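# Close the footlocker lid over three cartons

## Task

Get the footlocker's lid fully closed while all three cartons sit inside it. The task fails if the lid drops shut or lands on a carton from more than a small height, if it is slammed, or if the robot tips over or finishes leaning.

## Robot and tools

ROBOT. A Hello Robot Stretch 4, about 1.6 m tall: an omni-wheel base whose rim lies within 0.23 m of the base origin, a lift on a mast, one arm that telescopes forward, a three-joint wrist and a five-finger hand. Loose objects may occasionally get nudged by something outside the robot.

FRAMES. Base frame: origin on the floor below the base centre, x forward, y left, z up, metres. hand_pose is reported in it (the hand point sits 0.045 m in front of the palm; the printed value may be slightly wrong). Odometry frame: the base frame as it was at the start. base_odometry counts wheel turns only, so slip shows up as travel; heading in rad, left positive, -3.142 to 3.142.

move. One action per call. base takes a single command, an offset from where the base last reported itself: translate_m (metres, forward +, -2 to 2), strafe_m (metres, left +, -2 to 2), rotate_rad (radians, counter-clockwise +, -3.2 to 3.2). translate_m and strafe_m may be combined for a straight diagonal; rotate_rad stands alone. joints is one dictionary of absolute targets by name: lift_m 0 to 1.2 m; arm_m 0 to 0.55 m extension; wrist_yaw_rad -1.134 to 4.276 (0 straight ahead, + to the left, 3.14 folded back, above 3.4 the arm may interfere); wrist_pitch_rad -1.117 to 4.259 (0 level, 1.57 pointing down); wrist_roll_rad -1.117 to 4.259 (0 palm up, 1.57 palm to the robot's right, 3.14 palm down). Fingers hand_little, hand_ring, hand_middle, hand_index, hand_thumb_bend each -1 (curled) to +1 (straight); hand_thumb_turn -1 (across in front of the palm) to +1 (beside it). Settings: hand_force_limit -1 to 1 (closing stops at roughly 0 to 10 N fingertip load, 15 N for the thumb motors) and hand_speed -0.96 to 1 (full speed from +0.48 up). Out-of-range targets get clipped and reported. pace is "slow", "default", "fast" or "max"; speeds overrides top speed per joint (lift_m, arm_m, wrist joints). contact_limits, 0 to 1 (default 0.5), sets how hard arm_m, lift_m or a base command may push before a contact_stop; put each beside its own command. A base limit persists until the next base command. Even at 0 the arm needs a firm shove to stop, so for a light touch aim only 1 to 3 mm beyond contact. {"end_of_arm": "enable_torque"} alone revives wrist motors that shut off. cameras: head_camera, head_left_camera, head_right_camera, wrist_camera or all; [] for none. blocking false returns at once while motion continues; a later move only replaces targets it names. A move with no action just reports state and images.

wait(seconds 0 to 10) lets time pass and returns early once running moves settle. stop brakes all your running motions and also re-brakes wheels left slack; braked joints hold and may still press. zoom_image(camera, region [x0,y0,x1,y1], at most 504 by 504 pixels) enlarges part of the latest image. show_instructions shows the reference page. finished_scene ends the scene for good; the lid must stay shut without help.

RESULTS. base_status and joint_status: done, moving, off_target (resting short of target, maybe still pushing), contact_stop (that motion went slack), time_out (ran too long, target dropped), limit_stop_at_own_body, limit_stop_at_tilt (lean over 6 degrees; lift, arm and wheels go slack), torque_fault (a wrist motor is limp until enable_torque). After an unrequested stop, the remaining move, wait and finished_scene calls in the same reply are skipped. on_its_own lists what happened without your command. lidar_m: 12 distances in 30-degree sectors, first straight ahead, counter-clockwise (4th left, 7th back, 10th right); "-" means nothing seen or closer than 0.25 m. wrist_depth_mm: 7x7 grid of depths, 100 to 2000 mm. base_tilt in degrees (forward, right), about 3 degrees of bias. turned_by_wheels versus turned_by_imu differing by over 0.1 rad suggests slip or a collision. motor_effort in percent with peak in brackets; servo_current in mA for the wrist. hand_stopped_by gives six words for little, ring, middle, index, thumb_bend, thumb_turn: moving, target, force, stalled or fault. The *_load_n values are fingertip loads in N, positive when pushed open.

HAND. Finger motors only start when their target changes by 0.002 or more, then lock. To grip gently use hand_speed -0.94 or lower with a modest hand_force_limit. The thumb turned fully in front can wrap objects 0.035 to 0.065 m thick; handles down to about 0.025 m can be held. The wrist camera sits behind the palm heel and can collide.

CAUTIONS. Lower the lid slowly under control, never release it high up or let it drop onto a carton. Avoid hard pushes on the footlocker, fast base motion with the arm out, and wrist poses that press on the arm or base (tilted up with roll, yaw plus pitch below about -1.1, hand over the base with lift low). Keep lift contact limit at 0.15 or more when lifting about 1 kg. Don't let anything fall, and don't strain the fingers with heavy or jerky loads.

Each tool is called by a JSON object that holds its "op" and its "data", one argument or row to a line.

Reference images:

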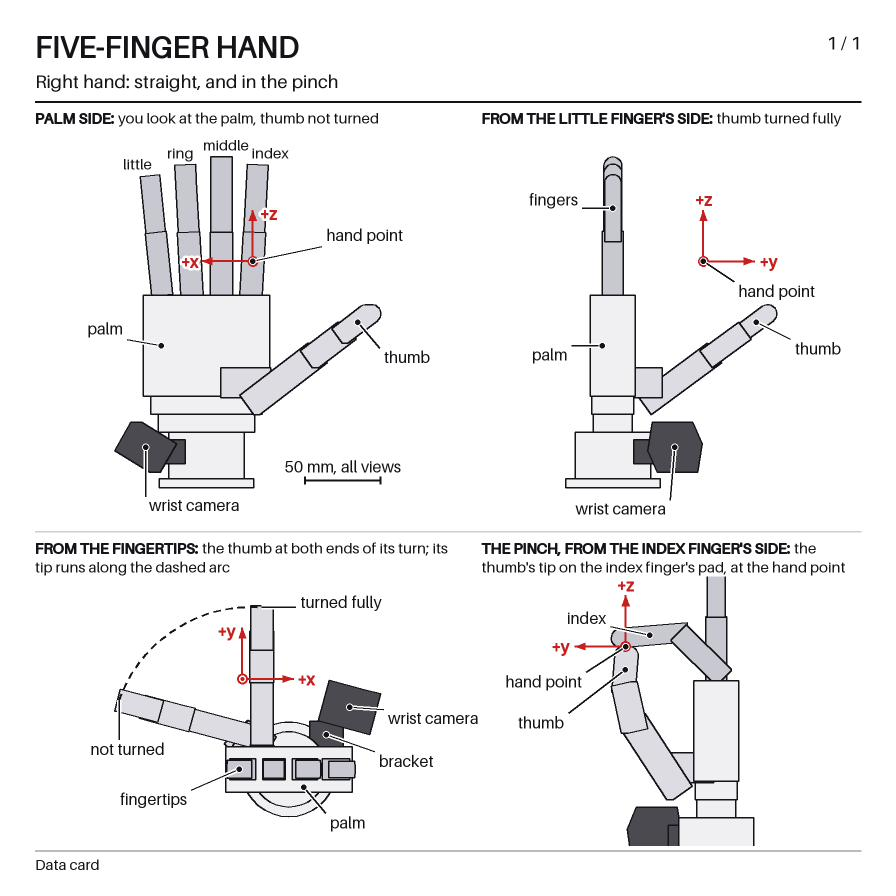

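## Session

{"op": "move", "data": {

}}

Scene clock: 0.00 s.
base_odometry: x=+0.000 y=+0.000 heading=+0.000
turned_by_wheels: +0.000
turned_by_imu: +0.000
base_tilt: forward=+0.1 right=-0.8
lidar_m: 1.29 1.38 2.14 2.15 2.20 2.36 1.66 1.83 1.57 1.55 1.68 1.33
base_status: not commanded
joint_positions: lift_m=+0.282 arm_m=+0.001 wrist_yaw_rad=+3.148 wrist_pitch_rad=+0.004 wrist_roll_rad=+0.000 hand_little=+1.000 hand_ring=+1.000 hand_middle=+1.000 hand_index=+1.000 hand_thumb_turn=+1.000 hand_thumb_bend=+1.000 hand_force_limit=+0.000 hand_speed=-0.800
joint_status: not commanded
measured_speeds: all 0
hand_stopped_by: target,target,target,target,target,target
little_load_n: 0.0
ring_load_n: 0.0
middle_load_n: 0.0
index_load_n: 0.0
thumb_bend_load_n: 0.0
thumb_turn_load_n: 0.0
motor_effort: lift_m=+22 arm_m=-4 wheel_0=-1 wheel_1=+1 wheel_2=+1
servo_current: wrist_yaw_rad=33 wrist_pitch_rad=46 wrist_roll_rad=39
hand_pose: x=-0.0503 y=+0.1168 z=+0.5195 quat_wxyz=(-0.501, -0.503, +0.499, +0.497) (m; base frame)
wrist_depth_mm: - 137 - - - - - / - 131 209 - - - - / 110 138 208 - - - - / 131 151 - - - - - / - - - - - - - / 1576 1618 130 172 1756 - - / 1160 - 102 - - - -
pictures: head_camera, head_left_camera, head_right_camera, wrist_camera

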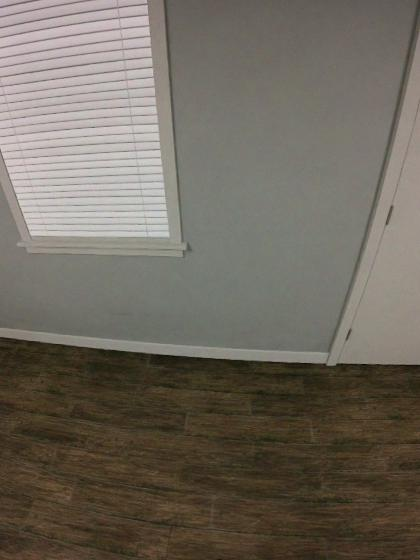

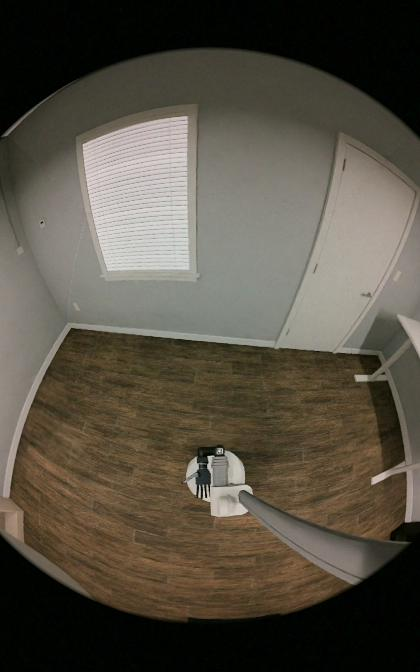

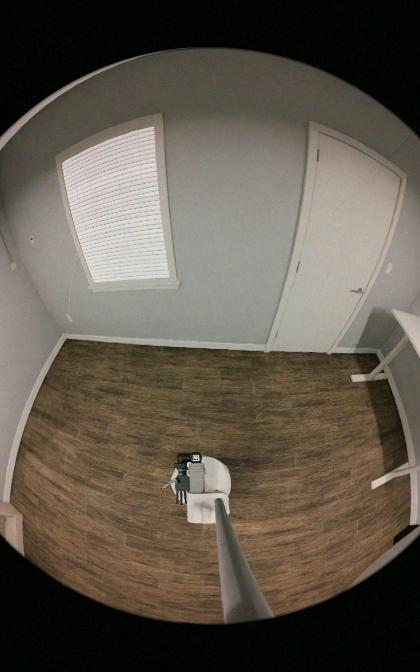

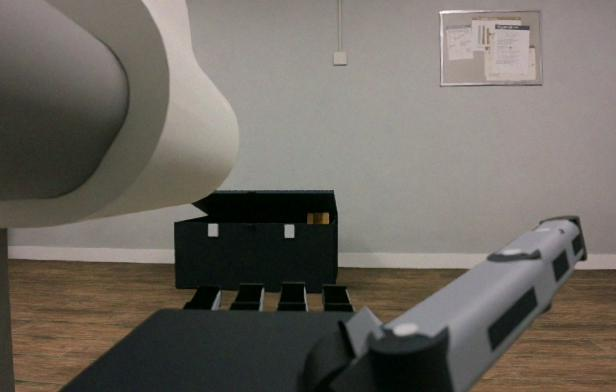

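{"op": "move", "data": {
  "base": {"rotate_rad": 3.14},
  "cameras": ["head_camera","head_left_camera","head_right_camera"]
}}

Scene clock: 7.97 s.
move: done
base_odometry: x=+0.000 y=+0.000 heading=+3.140
turned_by_wheels: +3.140
turned_by_imu: +3.085
base_tilt: forward=+0.0 right=-0.9
lidar_m: 1.66 1.83 1.60 1.56 1.66 1.33 1.32 1.38 2.15 2.15 2.21 2.32
base_status: done
joint_positions: lift_m=+0.282 arm_m=+0.001 wrist_yaw_rad=+3.148 wrist_pitch_rad=+0.004 wrist_roll_rad=+0.000 hand_little=+1.000 hand_ring=+1.000 hand_middle=+1.000 hand_index=+1.000 hand_thumb_turn=+1.000 hand_thumb_bend=+1.000 hand_force_limit=+0.000 hand_speed=-0.800
joint_status: not commanded
measured_speeds: all 0
hand_stopped_by: target,target,target,target,target,target
little_load_n: 0.5
ring_load_n: 0.0
middle_load_n: 0.0
index_load_n: 0.0
thumb_bend_load_n: 0.0
thumb_turn_load_n: 0.0
motor_effort: lift_m=+22(23) arm_m=-5(5) wheel_0=-1(9) wheel_1=+0(12) wheel_2=-1(12)
servo_current: wrist_yaw_rad=39(52) wrist_pitch_rad=46(59) wrist_roll_rad=33(52)
hand_pose: x=-0.0502 y=+0.1168 z=+0.5195 quat_wxyz=(-0.501, -0.503, +0.499, +0.497)
wrist_depth_mm: - 137 1430 - - - - / - 132 201 - - - - / 111 138 203 - - - - / 132 143 233 - - - - / - - - - - - - / - 1336 129 172 - - - / 1160 - 102 - - - -

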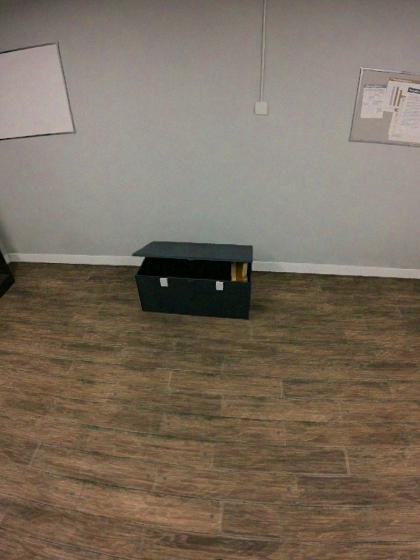

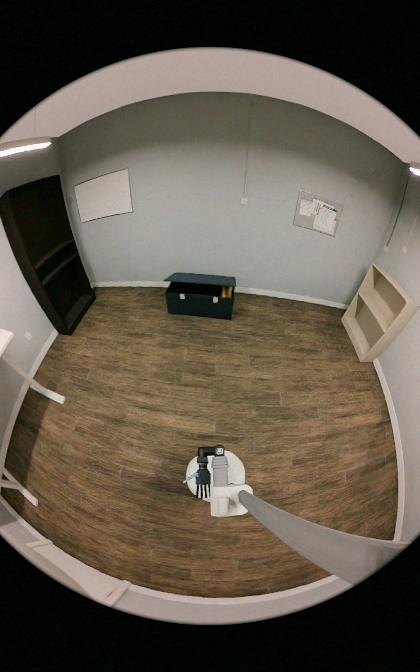

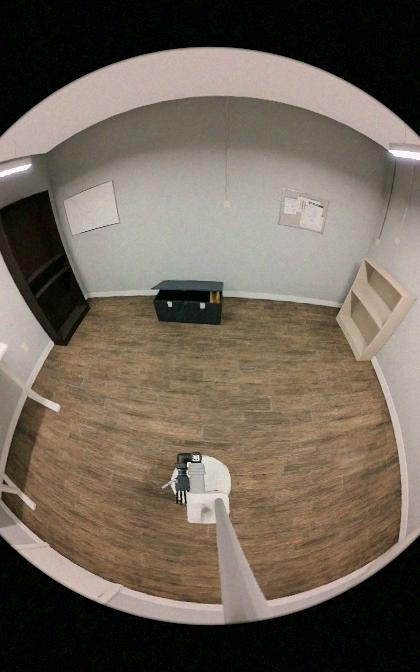

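{"op": "zoom_image", "data": {
  "camera": "head_camera",
  "region": [110, 220, 280, 340]
}}

{"op": "move", "data": {
  "base": {"translate_m": 0.45},
  "joints": {"lift_m": 0.5},
  "cameras": ["head_camera","head_left_camera","head_right_camera"]
}}

{"op": "zoom_image", "data": {
  "camera": "head_camera",
  "region": [80, 220, 320, 400]
}}

Scaled by 2.965 from the camera's image (finer frame: 1200x1600).

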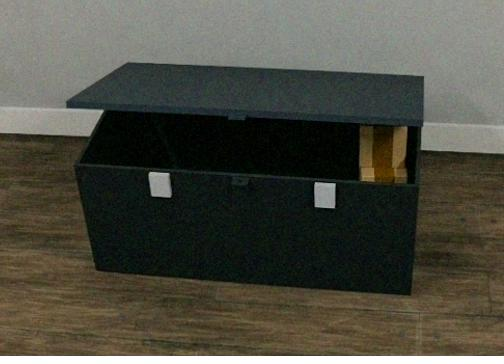

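Scene clock: 17.90 s.
move: done
base_odometry: x=-0.450 y=+0.001 heading=+3.140
turned_by_wheels: +0.000
turned_by_imu: -0.001
base_tilt: forward=+0.0 right=-1.0
lidar_m: 1.20 1.36 2.11 1.50 1.67 1.78 1.76 1.89 2.23 2.06 2.06 1.85
base_status: done
joint_positions: lift_m=+0.500 arm_m=+0.001 wrist_yaw_rad=+3.148 wrist_pitch_rad=+0.004 wrist_roll_rad=+0.000 hand_little=+1.000 hand_ring=+1.000 hand_middle=+1.000 hand_index=+1.000 hand_thumb_turn=+1.000 hand_thumb_bend=+1.000 hand_force_limit=+0.000 hand_speed=-0.800
joint_status: all done
measured_speeds: all 0
hand_stopped_by: target,target,target,target,target,target
little_load_n: 0.0
ring_load_n: 0.0
middle_load_n: 0.0
index_load_n: 0.0
thumb_bend_load_n: 0.0
thumb_turn_load_n: 0.0
motor_effort: lift_m=+26(31) arm_m=-5(5) wheel_0=+3(8) wheel_1=+1(15) wheel_2=+0(12)
servo_current: wrist_yaw_rad=33(52) wrist_pitch_rad=59(59) wrist_roll_rad=39(59)
hand_pose: x=-0.0502 y=+0.1168 z=+0.7373 quat_wxyz=(-0.501, -0.503, +0.499, +0.497)
wrist_depth_mm: - 137 1863 - - - - / - 137 236 - - - - / 110 138 209 - - - - / 132 143 235 - - - - / - - - - - - - / - - 129 172 - - - / 1661 - 102 - - - -

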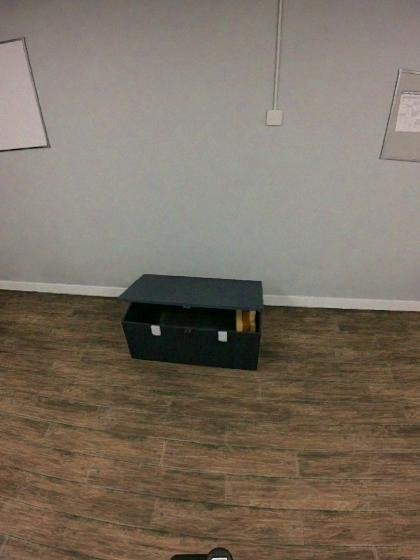

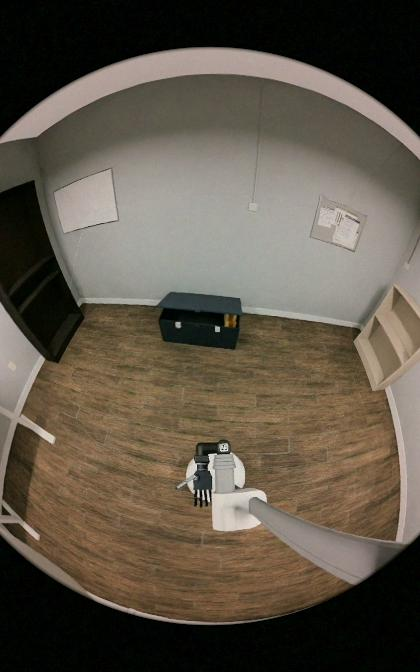

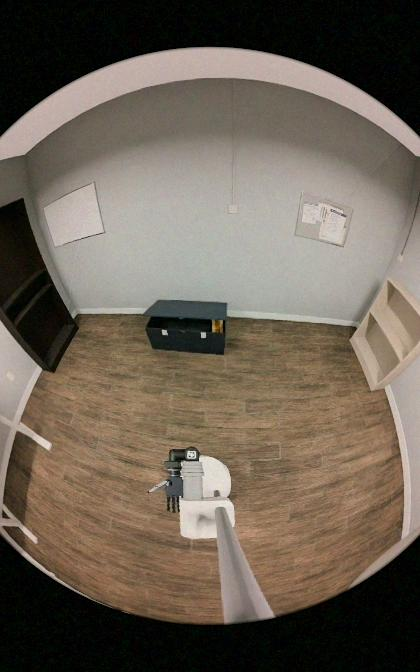

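Scaled by 2.100 from the camera's image (finer frame: 1200x1600).

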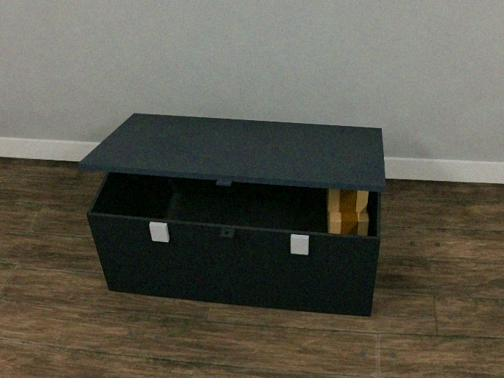

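{"op": "move", "data": {
  "joints": {"wrist_yaw_rad": 0.0, "lift_m": 0.6},
  "cameras": ["head_camera","wrist_camera"]
}}

{"op": "move", "data": {
  "joints": {"wrist_pitch_rad": 0.5},
  "cameras": ["head_camera","wrist_camera"]
}}

Scene clock: 30.90 s.
move: done
base_odometry: x=-0.450 y=+0.001 heading=+3.140
turned_by_wheels: +0.000
turned_by_imu: +0.000
base_tilt: forward=+0.1 right=-0.7
lidar_m: 1.21 1.33 2.13 1.50 1.67 1.79 1.76 1.90 2.21 2.05 2.05 1.86
base_status: not commanded
joint_positions: lift_m=+0.600 arm_m=+0.001 wrist_yaw_rad=+0.003 wrist_pitch_rad=+0.004 wrist_roll_rad=+0.000 hand_little=+1.000 hand_ring=+1.000 hand_middle=+1.000 hand_index=+1.000 hand_thumb_turn=+1.000 hand_thumb_bend=+1.000 hand_force_limit=+0.000 hand_speed=-0.800
joint_status: all done
measured_speeds: all 0
hand_stopped_by: target,target,target,target,target,target
little_load_n: 0.0
ring_load_n: 0.0
middle_load_n: 0.0
index_load_n: 0.0
thumb_bend_load_n: 0.0
thumb_turn_load_n: 0.0
motor_effort: lift_m=+26(30) arm_m=-4(5) wheel_0=+3(3) wheel_1=+1(1) wheel_2=+0(1)
servo_current: wrist_yaw_rad=46(143) wrist_pitch_rad=46(59) wrist_roll_rad=33(52)
hand_pose: x=+0.3943 y=-0.1175 z=+0.8373 quat_wxyz=(+0.498, +0.500, +0.502, +0.500)
wrist_depth_mm: - - - - - - - / - - - - - - - / - - - - - - - / - - - - - - - / - - - - - - - / - - 129 172 - - - / 1708 - 102 - - - -

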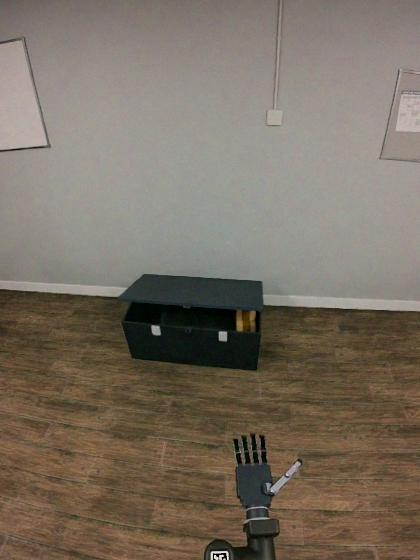

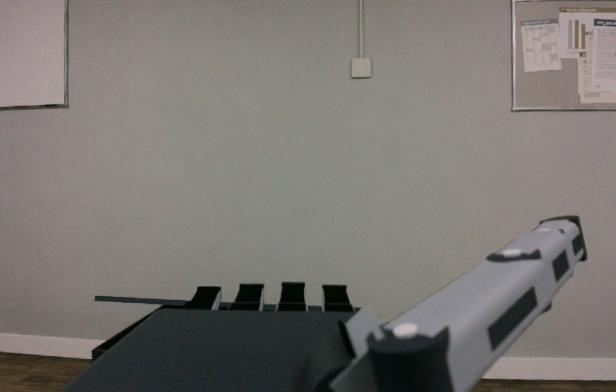

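Scene clock: 31.80 s.
move: done
base_odometry: x=-0.450 y=+0.001 heading=+3.140
turned_by_wheels: +0.000
turned_by_imu: +0.000
base_tilt: forward=+0.0 right=-0.9
lidar_m: 1.21 1.35 2.11 1.51 1.63 1.81 1.76 1.89 2.24 2.04 2.08 1.88
base_status: not commanded
joint_positions: lift_m=+0.600 arm_m=+0.001 wrist_yaw_rad=+0.003 wrist_pitch_rad=+0.501 wrist_roll_rad=+0.000 hand_little=+1.000 hand_ring=+1.000 hand_middle=+1.000 hand_index=+1.000 hand_thumb_turn=+1.000 hand_thumb_bend=+1.000 hand_force_limit=+0.000 hand_speed=-0.800
joint_status: all done
measured_speeds: all 0
hand_stopped_by: target,target,target,target,target,target
little_load_n: 0.0
ring_load_n: 0.0
middle_load_n: 0.0
index_load_n: 0.0
thumb_bend_load_n: 0.0
thumb_turn_load_n: 0.0
motor_effort: lift_m=+26(27) arm_m=-5(5) wheel_0=+3(3) wheel_1=+1(1) wheel_2=+0(1)
servo_current: wrist_yaw_rad=39(52) wrist_pitch_rad=52(85) wrist_roll_rad=39(46)
hand_pose: x=+0.3957 y=-0.1175 z=+0.7244 quat_wxyz=(+0.360, +0.607, +0.609, +0.361)
wrist_depth_mm: - - - - - - - / - - - - - - - / - - - 1255 - - - / 1576 1576 - - 1618 1618 1618 / 1255 1255 1205 1205 1281 1336 - / 1025 1060 167 172 1098 - - / 904 - 102 - - - -

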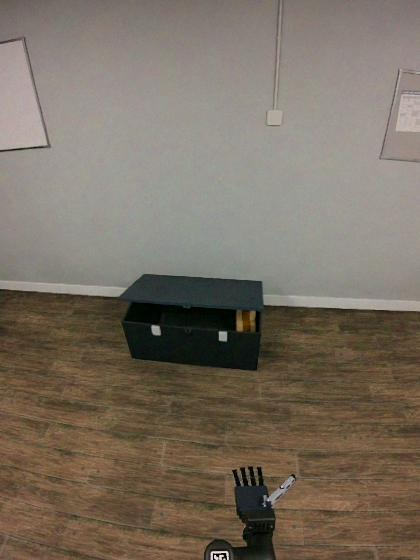

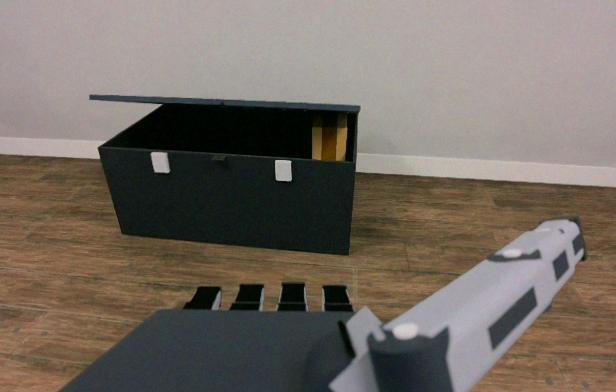

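{"op": "move", "data": {
  "base": {"rotate_rad": -0.125}
}}

{"op": "move", "data": {
  "base": {"translate_m": 0.5, "strafe_m": 0.3},
  "joints": {"lift_m": 0.6, "wrist_pitch_rad": 0.6},
  "cameras": ["head_camera","wrist_camera"]
}}

{"op": "zoom_image", "data": {
  "camera": "wrist_camera",
  "region": [50, 0, 550, 300]
}}

Scene clock: 110.93 s.
move: done
base_odometry: x=-0.450 y=+0.001 heading=+3.015
turned_by_wheels: -0.125
turned_by_imu: -0.123
base_tilt: forward=+0.1 right=-0.8
lidar_m: 1.19 1.26 2.14 1.52 1.57 1.82 1.74 1.81 2.29 2.19 2.02 1.94
base_status: done
joint_positions: lift_m=+0.600 arm_m=+0.001 wrist_yaw_rad=+0.003 wrist_pitch_rad=+0.501 wrist_roll_rad=+0.000 hand_little=+1.000 hand_ring=+1.000 hand_middle=+1.000 hand_index=+1.000 hand_thumb_turn=+1.000 hand_thumb_bend=+1.000 hand_force_limit=+0.000 hand_speed=-0.800
joint_status: not commanded
measured_speeds: all 0
hand_stopped_by: target,target,target,target,target,target
little_load_n: 0.0
ring_load_n: 0.0
middle_load_n: 0.0
index_load_n: 0.0
thumb_bend_load_n: 0.0
thumb_turn_load_n: 0.0
motor_effort: lift_m=+26(26) arm_m=-5(5) wheel_0=+0(7) wheel_1=+2(10) wheel_2=+0(8)
servo_current: wrist_yaw_rad=39(52) wrist_pitch_rad=46(59) wrist_roll_rad=52(52)
hand_pose: x=+0.3957 y=-0.1176 z=+0.7244 quat_wxyz=(+0.360, +0.607, +0.609, +0.361)
wrist_depth_mm: - - - - - - - / - - - - - - - / - 1499 - 1255 - - - / 1576 - - 1576 1618 1618 1618 / 1255 1205 1229 1255 1281 1336 - / 1025 1042 167 172 1078 - - / 904 - 102 - - - -
pictures: none

Scene clock: 114.23 s.
move: done
base_odometry: x=-0.984 y=-0.234 heading=+3.015
turned_by_wheels: +0.000
turned_by_imu: +0.000
base_tilt: forward=+0.0 right=-0.9
lidar_m: 0.71 0.78 1.77 1.70 1.33 1.76 2.25 2.32 2.59 2.20 1.93 0.74
base_status: done
joint_positions: lift_m=+0.600 arm_m=+0.001 wrist_yaw_rad=+0.003 wrist_pitch_rad=+0.601 wrist_roll_rad=+0.000 hand_little=+1.000 hand_ring=+1.000 hand_middle=+1.000 hand_index=+1.000 hand_thumb_turn=+1.000 hand_thumb_bend=+1.000 hand_force_limit=+0.000 hand_speed=-0.800
joint_status: all done
measured_speeds: all 0
hand_stopped_by: target,target,target,target,target,target
little_load_n: 0.0
ring_load_n: 0.0
middle_load_n: 0.0
index_load_n: 0.0
thumb_bend_load_n: 0.0
thumb_turn_load_n: 0.0
motor_effort: lift_m=+25(27) arm_m=-4(5) wheel_0=-2(5) wheel_1=+0(17) wheel_2=-1(13)
servo_current: wrist_yaw_rad=33(52) wrist_pitch_rad=52(65) wrist_roll_rad=39(59)
hand_pose: x=+0.3892 y=-0.1176 z=+0.7024 quat_wxyz=(+0.329, +0.625, +0.626, +0.330)
wrist_depth_mm: - - - - - - - / - - - - - - - / - - - - - - - / 1281 1138 - - 842 1308 1308 / 1098 691 - - 842 1160 - / 946 - 129 172 - - - / 842 - 102 - - - -

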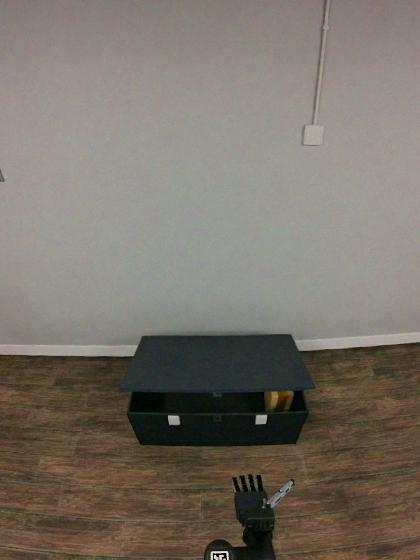

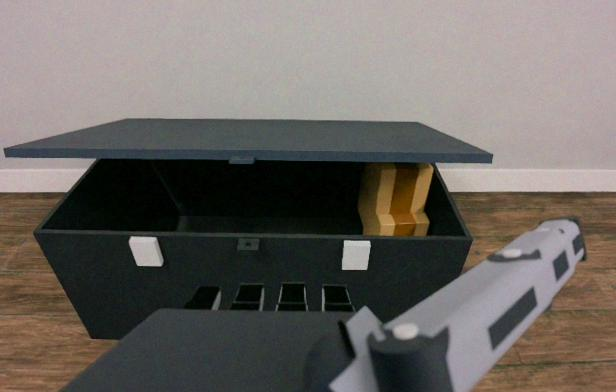

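Scaled by 1.008.

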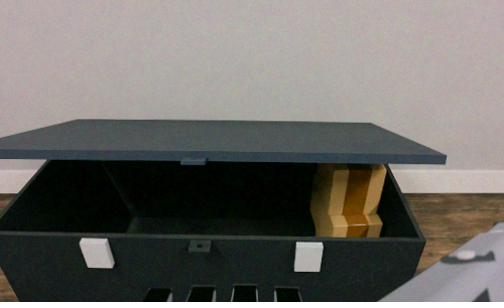

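{"op": "zoom_image", "data": {
  "camera": "head_camera",
  "region": [110, 320, 330, 460]
}}

{"op": "zoom_image", "data": {
  "camera": "wrist_camera",
  "region": [320, 130, 480, 290]
}}

Scaled by 2.291 from the camera's image (finer frame: 1200x1600).

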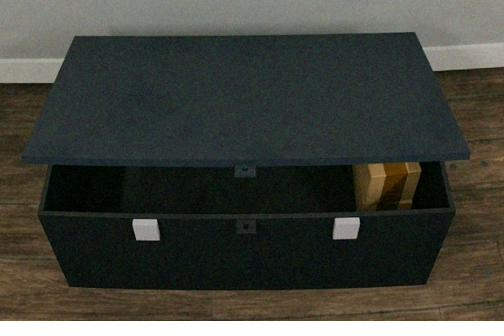

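Scaled by 3.150.

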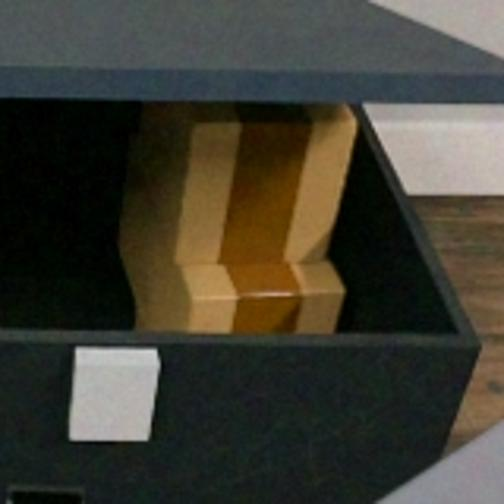

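{"op": "move", "data": {
  "joints": {"lift_m": 0.38, "wrist_pitch_rad": 0.25},
  "cameras": ["wrist_camera"]
}}

{"op": "zoom_image", "data": {
  "camera": "wrist_camera",
  "region": [0, 50, 500, 350]
}}

Scene clock: 135.20 s.
move: done
base_odometry: x=-0.984 y=-0.234 heading=+3.015
turned_by_wheels: +0.000
turned_by_imu: -0.001
base_tilt: forward=+0.0 right=-0.8
lidar_m: 0.71 0.77 1.80 1.71 1.33 1.81 2.25 2.34 2.59 2.22 1.92 0.76
base_status: not commanded
joint_positions: lift_m=+0.380 arm_m=+0.001 wrist_yaw_rad=+0.003 wrist_pitch_rad=+0.259 wrist_roll_rad=+0.000 hand_little=+1.000 hand_ring=+1.000 hand_middle=+1.000 hand_index=+1.000 hand_thumb_turn=+1.000 hand_thumb_bend=+1.000 hand_force_limit=+0.000 hand_speed=-0.800
joint_status: all done
measured_speeds: all 0
hand_stopped_by: target,target,target,target,target,target
little_load_n: 0.0
ring_load_n: 0.0
middle_load_n: 0.0
index_load_n: 0.0
thumb_bend_load_n: 0.0
thumb_turn_load_n: 0.0
motor_effort: lift_m=+18(21) arm_m=-4(5) wheel_0=-3(3) wheel_1=+0(1) wheel_2=-1(1)
servo_current: wrist_yaw_rad=39(46) wrist_pitch_rad=59(182) wrist_roll_rad=39(59)
hand_pose: x=+0.4020 y=-0.1176 z=+0.5600 quat_wxyz=(+0.431, +0.560, +0.561, +0.432)
wrist_depth_mm: - - - - - - - / - - - - - - - / - - - - - - - / - - - - 778 - - / - - - - 741 - - / - 559 129 172 - - - / - - 102 - - - -

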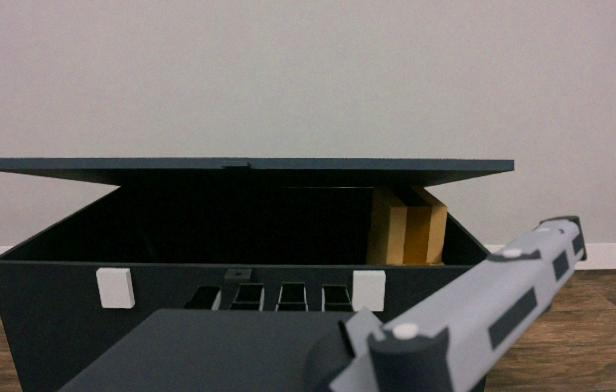

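Scaled by 1.008.

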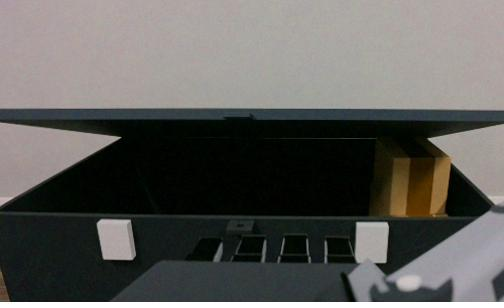

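{"op": "zoom_image", "data": {
  "camera": "wrist_camera",
  "region": [350, 140, 530, 290]
}}

{"op": "move", "data": {
  "base": {"translate_m": 0.12},
  "joints": {"lift_m": 0.32, "wrist_pitch_rad": 0.1, "hand_thumb_turn": -1},
  "cameras": ["wrist_camera"]
}}

{"op": "zoom_image", "data": {
  "camera": "wrist_camera",
  "region": [300, 140, 560, 340]
}}

Scaled by 2.800.

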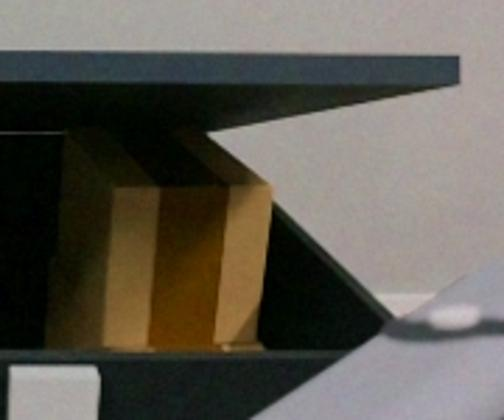

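Scene clock: 153.90 s.
move: done
base_odometry: x=-1.103 y=-0.219 heading=+3.015
turned_by_wheels: +0.000
turned_by_imu: -0.002
base_tilt: forward=+0.0 right=-0.9
lidar_m: 0.59 0.60 1.75 1.69 1.39 1.78 2.38 2.47 2.63 2.20 1.76 0.61
base_status: done
joint_positions: lift_m=+0.320 arm_m=+0.001 wrist_yaw_rad=+0.003 wrist_pitch_rad=+0.109 wrist_roll_rad=+0.000 hand_little=+1.000 hand_ring=+1.000 hand_middle=+1.000 hand_index=+1.000 hand_thumb_turn=-1.000 hand_thumb_bend=+1.000 hand_force_limit=+0.000 hand_speed=-0.800
joint_status: all done
measured_speeds: all 0
hand_stopped_by: target,target,target,target,target,target
little_load_n: 0.0
ring_load_n: 0.0
middle_load_n: 0.0
index_load_n: 0.0
thumb_bend_load_n: 0.0
thumb_turn_load_n: 0.5
motor_effort: lift_m=+19(20) arm_m=-5(5) wheel_0=+1(8) wheel_1=+1(9) wheel_2=+0(12)
servo_current: wrist_yaw_rad=46(52) wrist_pitch_rad=65(130) wrist_roll_rad=46(52)
hand_pose: x=+0.3992 y=-0.1176 z=+0.5342 quat_wxyz=(+0.471, +0.526, +0.527, +0.473)
wrist_depth_mm: - - - - - - - / - - - 112 - - - / - - - - - - - / 445 445 442 - - 439 - / - - - - - 597 - / - 842 129 - - 591 - / 413 - 102 - - - -

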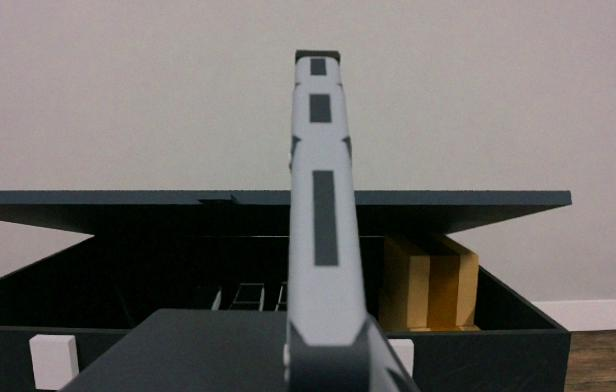

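Scaled by 1.938.

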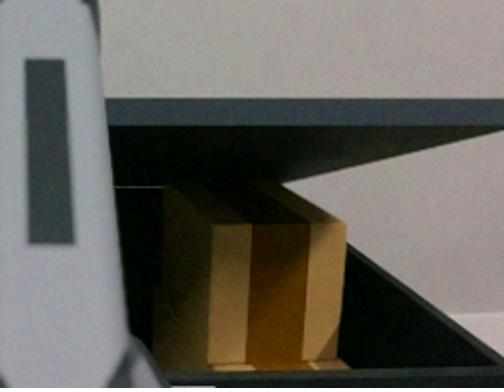

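{"op": "move", "data": {
  "joints": {"lift_m": 0.32, "wrist_pitch_rad": 0.0, "wrist_roll_rad": 3.14, "hand_thumb_turn": 1},
  "cameras": ["wrist_camera","head_camera"]
}}

{"op": "zoom_image", "data": {
  "camera": "head_camera",
  "region": [80, 320, 360, 560]
}}

Scene clock: 260.50 s.
move: done
base_odometry: x=-1.103 y=-0.219 heading=+3.015
turned_by_wheels: +0.000
turned_by_imu: -0.001
base_tilt: forward=+0.1 right=-0.8
lidar_m: 0.61 0.62 1.76 1.68 1.37 1.80 2.37 2.49 2.62 2.20 1.75 0.63
base_status: not commanded
joint_positions: lift_m=+0.320 arm_m=+0.001 wrist_yaw_rad=+0.003 wrist_pitch_rad=+0.010 wrist_roll_rad=+3.138 hand_little=+1.000 hand_ring=+1.000 hand_middle=+1.000 hand_index=+1.000 hand_thumb_turn=+1.000 hand_thumb_bend=+1.000 hand_force_limit=+0.000 hand_speed=-0.800
joint_status: all done
measured_speeds: all 0
hand_stopped_by: target,target,target,target,target,target
little_load_n: 0.0
ring_load_n: 0.0
middle_load_n: 0.0
index_load_n: 0.0
thumb_bend_load_n: 0.0
thumb_turn_load_n: 0.0
motor_effort: lift_m=+19(22) arm_m=-4(6) wheel_0=+1(1) wheel_1=+1(1) wheel_2=+0(1)
servo_current: wrist_yaw_rad=39(52) wrist_pitch_rad=65(104) wrist_roll_rad=46(98)
hand_pose: x=+0.3932 y=-0.0562 z=+0.4361 quat_wxyz=(-0.497, +0.504, -0.501, +0.498)
wrist_depth_mm: - - - - - - - / - 387 399 - - 410 410 / 500 564 - - - - - / - - - - - - - / 415 421 430 430 433 - - / - - 130 171 - - - / - - 102 - - - -
pictures: head_camera, wrist_camera

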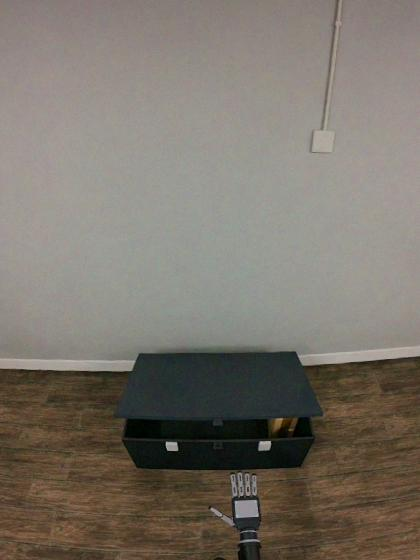

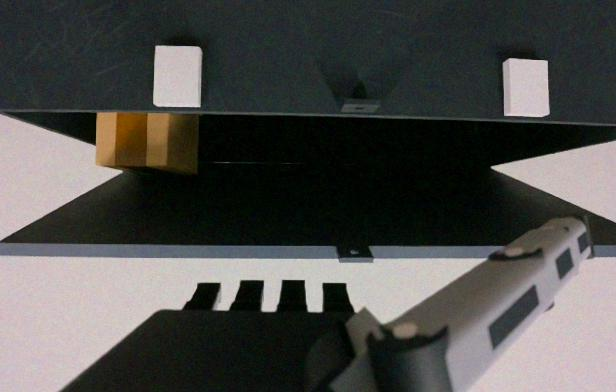

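Scaled by 1.800 from the camera's image (finer frame: 1200x1600).

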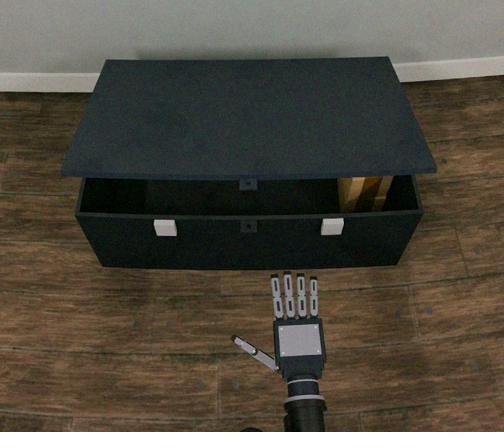

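{"op": "move", "data": {
  "base": {"translate_m": 0.2},
  "joints": {"lift_m": 0.32, "wrist_pitch_rad": 0.3},
  "cameras": ["wrist_camera","head_camera"]
}}

{"op": "zoom_image", "data": {
  "camera": "head_camera",
  "region": [80, 320, 360, 560]
}}

Scene clock: 311.27 s.
move: done
base_odometry: x=-1.301 y=-0.193 heading=+3.016
turned_by_wheels: +0.000
turned_by_imu: +0.001
base_tilt: forward=+0.0 right=-0.9
lidar_m: 0.39 0.44 1.46 1.69 1.50 1.80 2.57 2.66 2.59 2.16 1.45 0.43
base_status: done
joint_positions: lift_m=+0.320 arm_m=+0.001 wrist_yaw_rad=+0.003 wrist_pitch_rad=+0.301 wrist_roll_rad=+3.138 hand_little=+1.000 hand_ring=+1.000 hand_middle=+1.000 hand_index=+1.000 hand_thumb_turn=+1.000 hand_thumb_bend=+1.000 hand_force_limit=+0.000 hand_speed=-0.800
joint_status: all done
measured_speeds: all 0
hand_stopped_by: target,target,target,target,target,target
little_load_n: -0.5
ring_load_n: 0.0
middle_load_n: 0.0
index_load_n: 0.0
thumb_bend_load_n: 0.0
thumb_turn_load_n: 0.0
motor_effort: lift_m=+19(21) arm_m=-5(5) wheel_0=+3(8) wheel_1=+3(11) wheel_2=-1(12)
servo_current: wrist_yaw_rad=33(52) wrist_pitch_rad=46(78) wrist_roll_rad=39(52)
hand_pose: x=+0.3660 y=-0.0563 z=+0.3753 quat_wxyz=(-0.419, +0.571, -0.567, +0.420)
wrist_depth_mm: - - - - - - - / - 237 - - - - - / 224 232 - - 225 - - / 397 517 691 683 - - - / 382 512 661 668 683 683 - / 377 389 130 171 - - - / 294 - 102 - - - -
pictures: head_camera, wrist_camera

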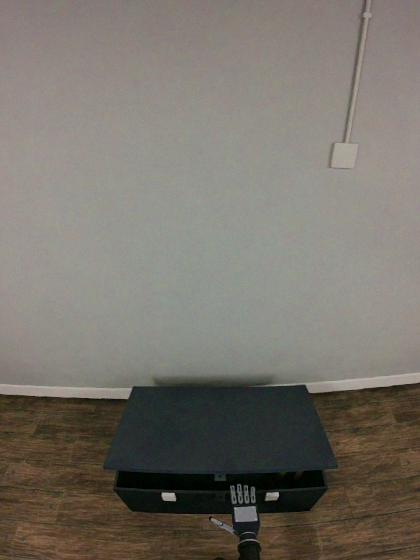

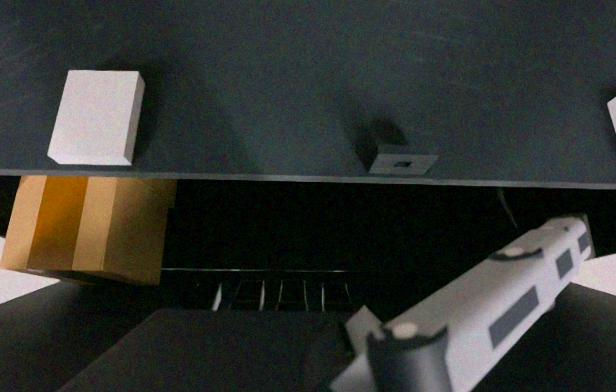

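Scaled by 1.800 from the camera's image (finer frame: 1200x1600).

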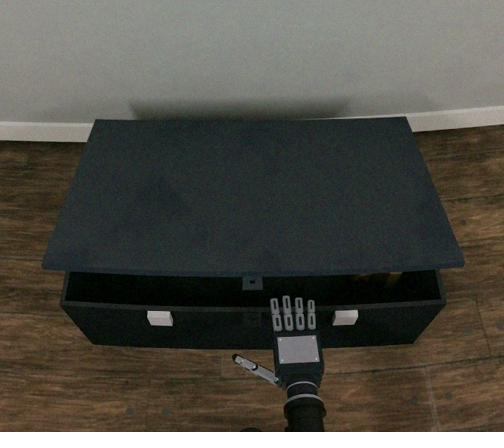

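{"op": "move", "data": {
  "joints": {"arm_m": 0.1},
  "contact_limits": {"arm_m": 0.1},
  "pace": "slow",
  "cameras": ["wrist_camera","head_camera"]
}}

{"op": "zoom_image", "data": {
  "camera": "head_camera",
  "region": [80, 320, 360, 560]
}}

Scene clock: 323.17 s.
move: done
base_odometry: x=-1.301 y=-0.193 heading=+3.016
turned_by_wheels: +0.000
turned_by_imu: -0.001
base_tilt: forward=+0.0 right=-0.9
lidar_m: 0.39 0.44 1.49 1.69 1.50 1.78 2.58 2.68 2.60 2.18 1.49 0.42
base_status: not commanded
joint_positions: lift_m=+0.320 arm_m=+0.100 wrist_yaw_rad=+0.003 wrist_pitch_rad=+0.301 wrist_roll_rad=+3.138 hand_little=+1.000 hand_ring=+1.000 hand_middle=+1.000 hand_index=+1.000 hand_thumb_turn=+1.000 hand_thumb_bend=+1.000 hand_force_limit=+0.000 hand_speed=-0.800
joint_status: all done
measured_speeds: all 0
hand_stopped_by: target,target,target,target,target,target
little_load_n: 0.0
ring_load_n: 0.0
middle_load_n: 0.0
index_load_n: -0.5
thumb_bend_load_n: 0.0
thumb_turn_load_n: 0.0
motor_effort: lift_m=+19(19) arm_m=+6(8) wheel_0=+3(3) wheel_1=+3(3) wheel_2=+0(1)
servo_current: wrist_yaw_rad=46(52) wrist_pitch_rad=52(65) wrist_roll_rad=52(59)
contact_limits: arm_m 0.1
hand_pose: x=+0.4645 y=-0.0563 z=+0.3753 quat_wxyz=(-0.419, +0.571, -0.567, +0.420)
wrist_depth_mm: 147 148 150 - - 130 - / 286 146 147 149 150 143 - / 312 436 621 627 640 647 654 / - 580 591 597 609 615 621 / 394 559 569 574 580 591 - / 319 327 130 171 389 - - / 227 - 102 - - - -
pictures: head_camera, wrist_camera

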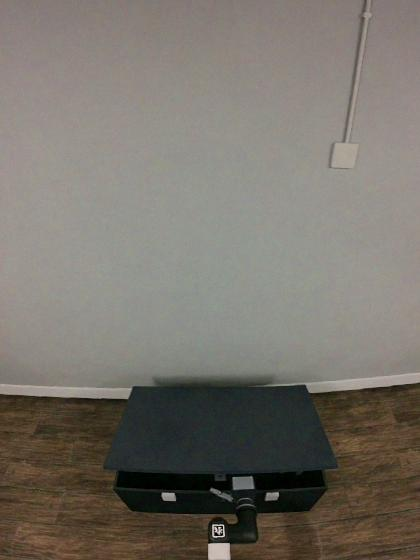

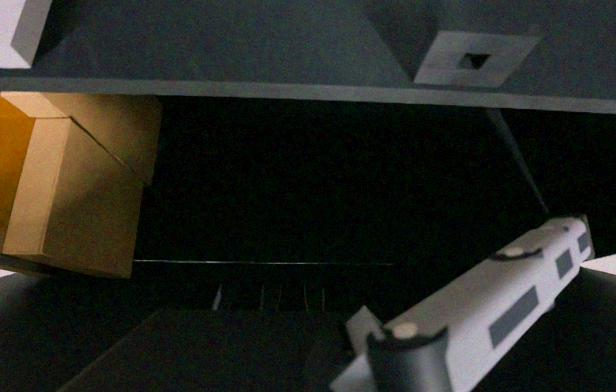

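Scaled by 1.800 from the camera's image (finer frame: 1200x1600).

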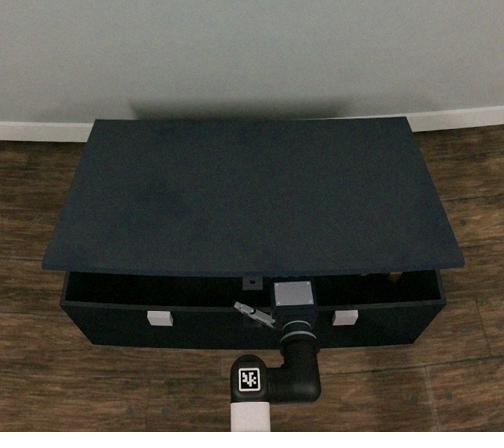

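{"op": "move", "data": {
  "joints": {"arm_m": 0.15},
  "contact_limits": {"arm_m": 0.1},
  "pace": "slow",
  "cameras": ["wrist_camera","head_camera"]
}}

{"op": "zoom_image", "data": {
  "camera": "head_camera",
  "region": [80, 360, 360, 560]
}}

Scene clock: 338.80 s.
move: done
base_odometry: x=-1.301 y=-0.193 heading=+3.016
turned_by_wheels: +0.000
turned_by_imu: -0.001
base_tilt: forward=+0.0 right=-0.8
lidar_m: 0.42 0.45 1.45 1.69 1.49 1.81 2.57 2.68 2.60 2.17 1.48 0.44
base_status: not commanded
joint_positions: lift_m=+0.320 arm_m=+0.150 wrist_yaw_rad=+0.003 wrist_pitch_rad=+0.301 wrist_roll_rad=+3.138 hand_little=+1.000 hand_ring=+1.000 hand_middle=+1.000 hand_index=+1.000 hand_thumb_turn=+1.000 hand_thumb_bend=+1.000 hand_force_limit=+0.000 hand_speed=-0.800
joint_status: all done
measured_speeds: all 0
hand_stopped_by: target,target,target,target,target,target
little_load_n: 0.0
ring_load_n: 0.0
middle_load_n: 0.0
index_load_n: 0.0
thumb_bend_load_n: 0.0
thumb_turn_load_n: 0.0
motor_effort: lift_m=+19(19) arm_m=+6(7) wheel_0=+3(3) wheel_1=+3(3) wheel_2=-1(1)
servo_current: wrist_yaw_rad=39(52) wrist_pitch_rad=52(59) wrist_roll_rad=39(59)
contact_limits: arm_m 0.1
hand_pose: x=+0.5145 y=-0.0563 z=+0.3753 quat_wxyz=(-0.419, +0.571, -0.567, +0.420)
wrist_depth_mm: 298 427 - - - - - / 301 427 597 603 615 621 621 / - 427 569 574 580 597 591 / - 525 539 544 554 559 564 / 375 504 512 521 525 539 - / 267 276 165 171 329 - - / 181 - 102 - - - -
pictures: head_camera, wrist_camera

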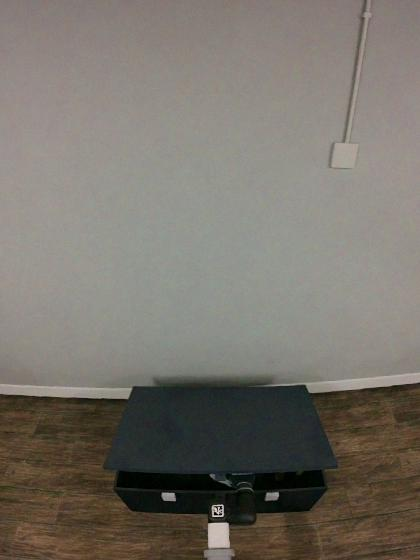

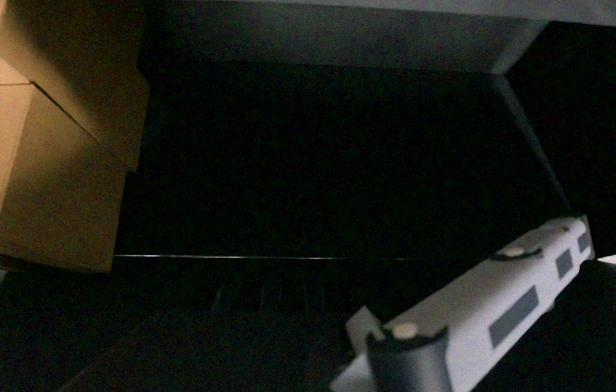

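Scaled by 1.800 from the camera's image (finer frame: 1200x1600).

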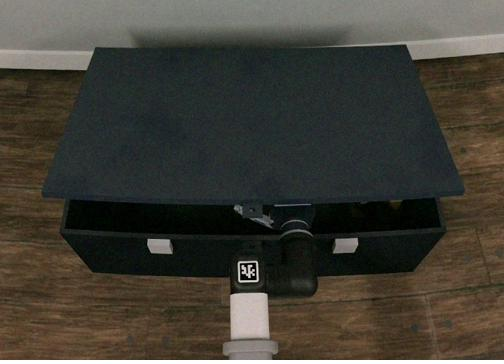

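{"op": "move", "data": {
  "joints": {"lift_m": 0.37},
  "contact_limits": {"lift_m": 0.5},
  "speeds": {"lift_m": 0.05},
  "cameras": ["wrist_camera","head_camera"]
}}

{"op": "zoom_image", "data": {
  "camera": "head_camera",
  "region": [80, 360, 360, 560]
}}

Scene clock: 345.87 s.
move: done
base_odometry: x=-1.301 y=-0.193 heading=+3.016
turned_by_wheels: +0.000
turned_by_imu: -0.001
base_tilt: forward=+0.1 right=-0.8
lidar_m: 0.40 0.42 1.48 1.69 1.50 1.79 2.58 2.69 2.61 2.17 1.47 0.43
base_status: not commanded
joint_positions: lift_m=+0.369 arm_m=+0.150 wrist_yaw_rad=+0.003 wrist_pitch_rad=+0.305 wrist_roll_rad=+3.138 hand_little=+1.000 hand_ring=+1.000 hand_middle=+1.000 hand_index=+1.000 hand_thumb_turn=+1.000 hand_thumb_bend=+1.000 hand_force_limit=+0.000 hand_speed=-0.800
joint_status: all done
measured_speeds: all 0
hand_stopped_by: target,target,target,target,target,target
little_load_n: 0.0
ring_load_n: 0.0
middle_load_n: 0.0
index_load_n: 0.0
thumb_bend_load_n: 0.0
thumb_turn_load_n: -0.5
motor_effort: lift_m=+28(32) arm_m=+6(7) wheel_0=+3(3) wheel_1=+3(3) wheel_2=-1(1)
servo_current: wrist_yaw_rad=46(52) wrist_pitch_rad=59(65) wrist_roll_rad=52(52)
contact_limits: arm_m 0.1; lift_m 0.5
hand_pose: x=+0.5140 y=-0.0563 z=+0.4238 quat_wxyz=(-0.418, +0.572, -0.568, +0.419)
wrist_depth_mm: 298 397 - - - - - / - 424 609 615 621 640 634 / - 554 569 574 585 597 597 / 340 530 539 554 554 564 574 / 359 368 340 389 399 410 - / 215 220 165 172 253 - - / 160 - 102 - - - -
pictures: head_camera, wrist_camera

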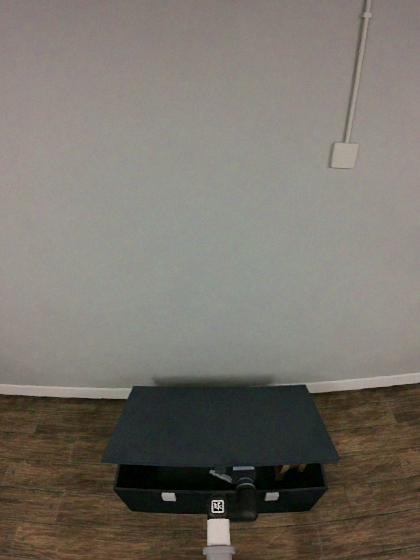

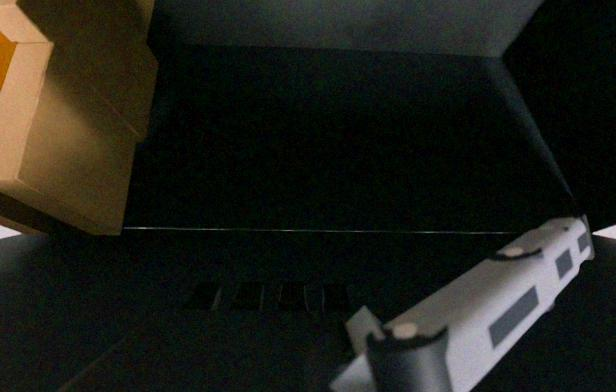

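Scaled by 1.800 from the camera's image (finer frame: 1200x1600).

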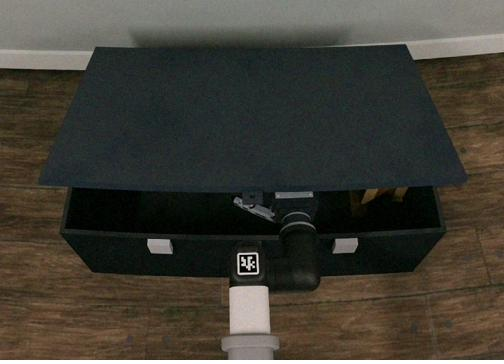

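{"op": "move", "data": {
  "joints": {"lift_m": 0.458, "arm_m": 0.185, "wrist_pitch_rad": 0.58},
  "speeds": {"lift_m": 0.05, "arm_m": 0.03, "wrist_pitch_rad": 0.16},
  "cameras": ["wrist_camera","head_camera"]
}}

{"op": "zoom_image", "data": {
  "camera": "head_camera",
  "region": [80, 360, 360, 560]
}}

Scene clock: 380.50 s.
move: done
base_odometry: x=-1.301 y=-0.193 heading=+3.016
turned_by_wheels: +0.000
turned_by_imu: -0.001
base_tilt: forward=+0.1 right=-0.8
lidar_m: 0.40 0.43 1.50 1.71 1.49 1.81 2.57 2.70 2.60 2.20 1.48 0.42
base_status: not commanded
joint_positions: lift_m=+0.458 arm_m=+0.185 wrist_yaw_rad=+0.003 wrist_pitch_rad=+0.583 wrist_roll_rad=+3.138 hand_little=+1.000 hand_ring=+1.000 hand_middle=+1.000 hand_index=+1.000 hand_thumb_turn=+1.000 hand_thumb_bend=+1.000 hand_force_limit=+0.000 hand_speed=-0.800
joint_status: all done
measured_speeds: all 0
hand_stopped_by: target,target,target,target,target,target
little_load_n: 0.0
ring_load_n: 0.0
middle_load_n: 0.0
index_load_n: 0.0
thumb_bend_load_n: 0.0
thumb_turn_load_n: 0.0
motor_effort: lift_m=+28(31) arm_m=+6(9) wheel_0=+3(3) wheel_1=+3(3) wheel_2=-1(1)
servo_current: wrist_yaw_rad=46(52) wrist_pitch_rad=59(91) wrist_roll_rad=46(59)
hand_pose: x=+0.5076 y=-0.0564 z=+0.4636 quat_wxyz=(-0.335, +0.624, -0.621, +0.336)
wrist_depth_mm: 336 436 - - - - - / 338 433 - - - - 647 / - 462 661 676 683 691 - / 315 574 609 615 621 640 627 / 382 525 554 554 564 585 - / 298 307 130 171 - - - / 174 - 102 - - - -
pictures: head_camera, wrist_camera

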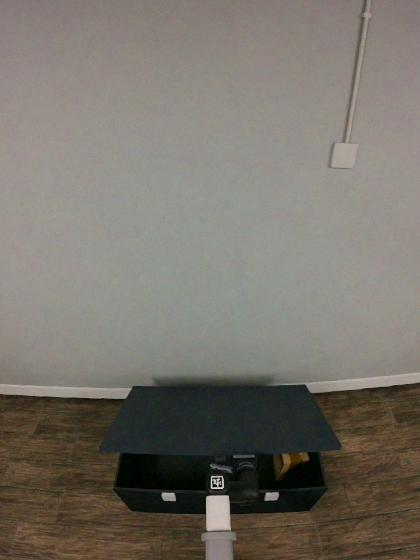

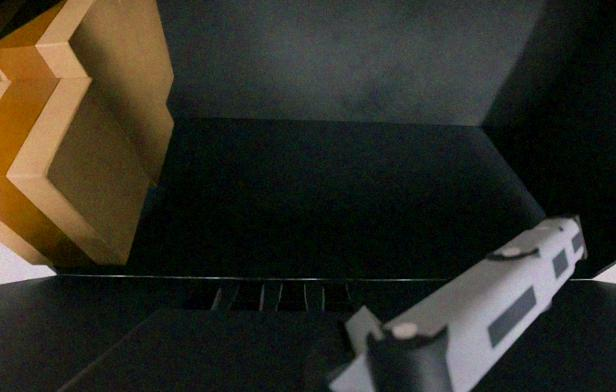

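Scaled by 1.800 from the camera's image (finer frame: 1200x1600).

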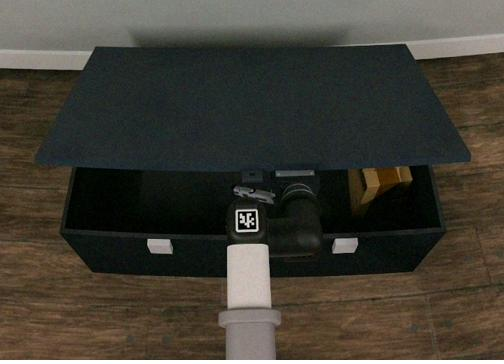

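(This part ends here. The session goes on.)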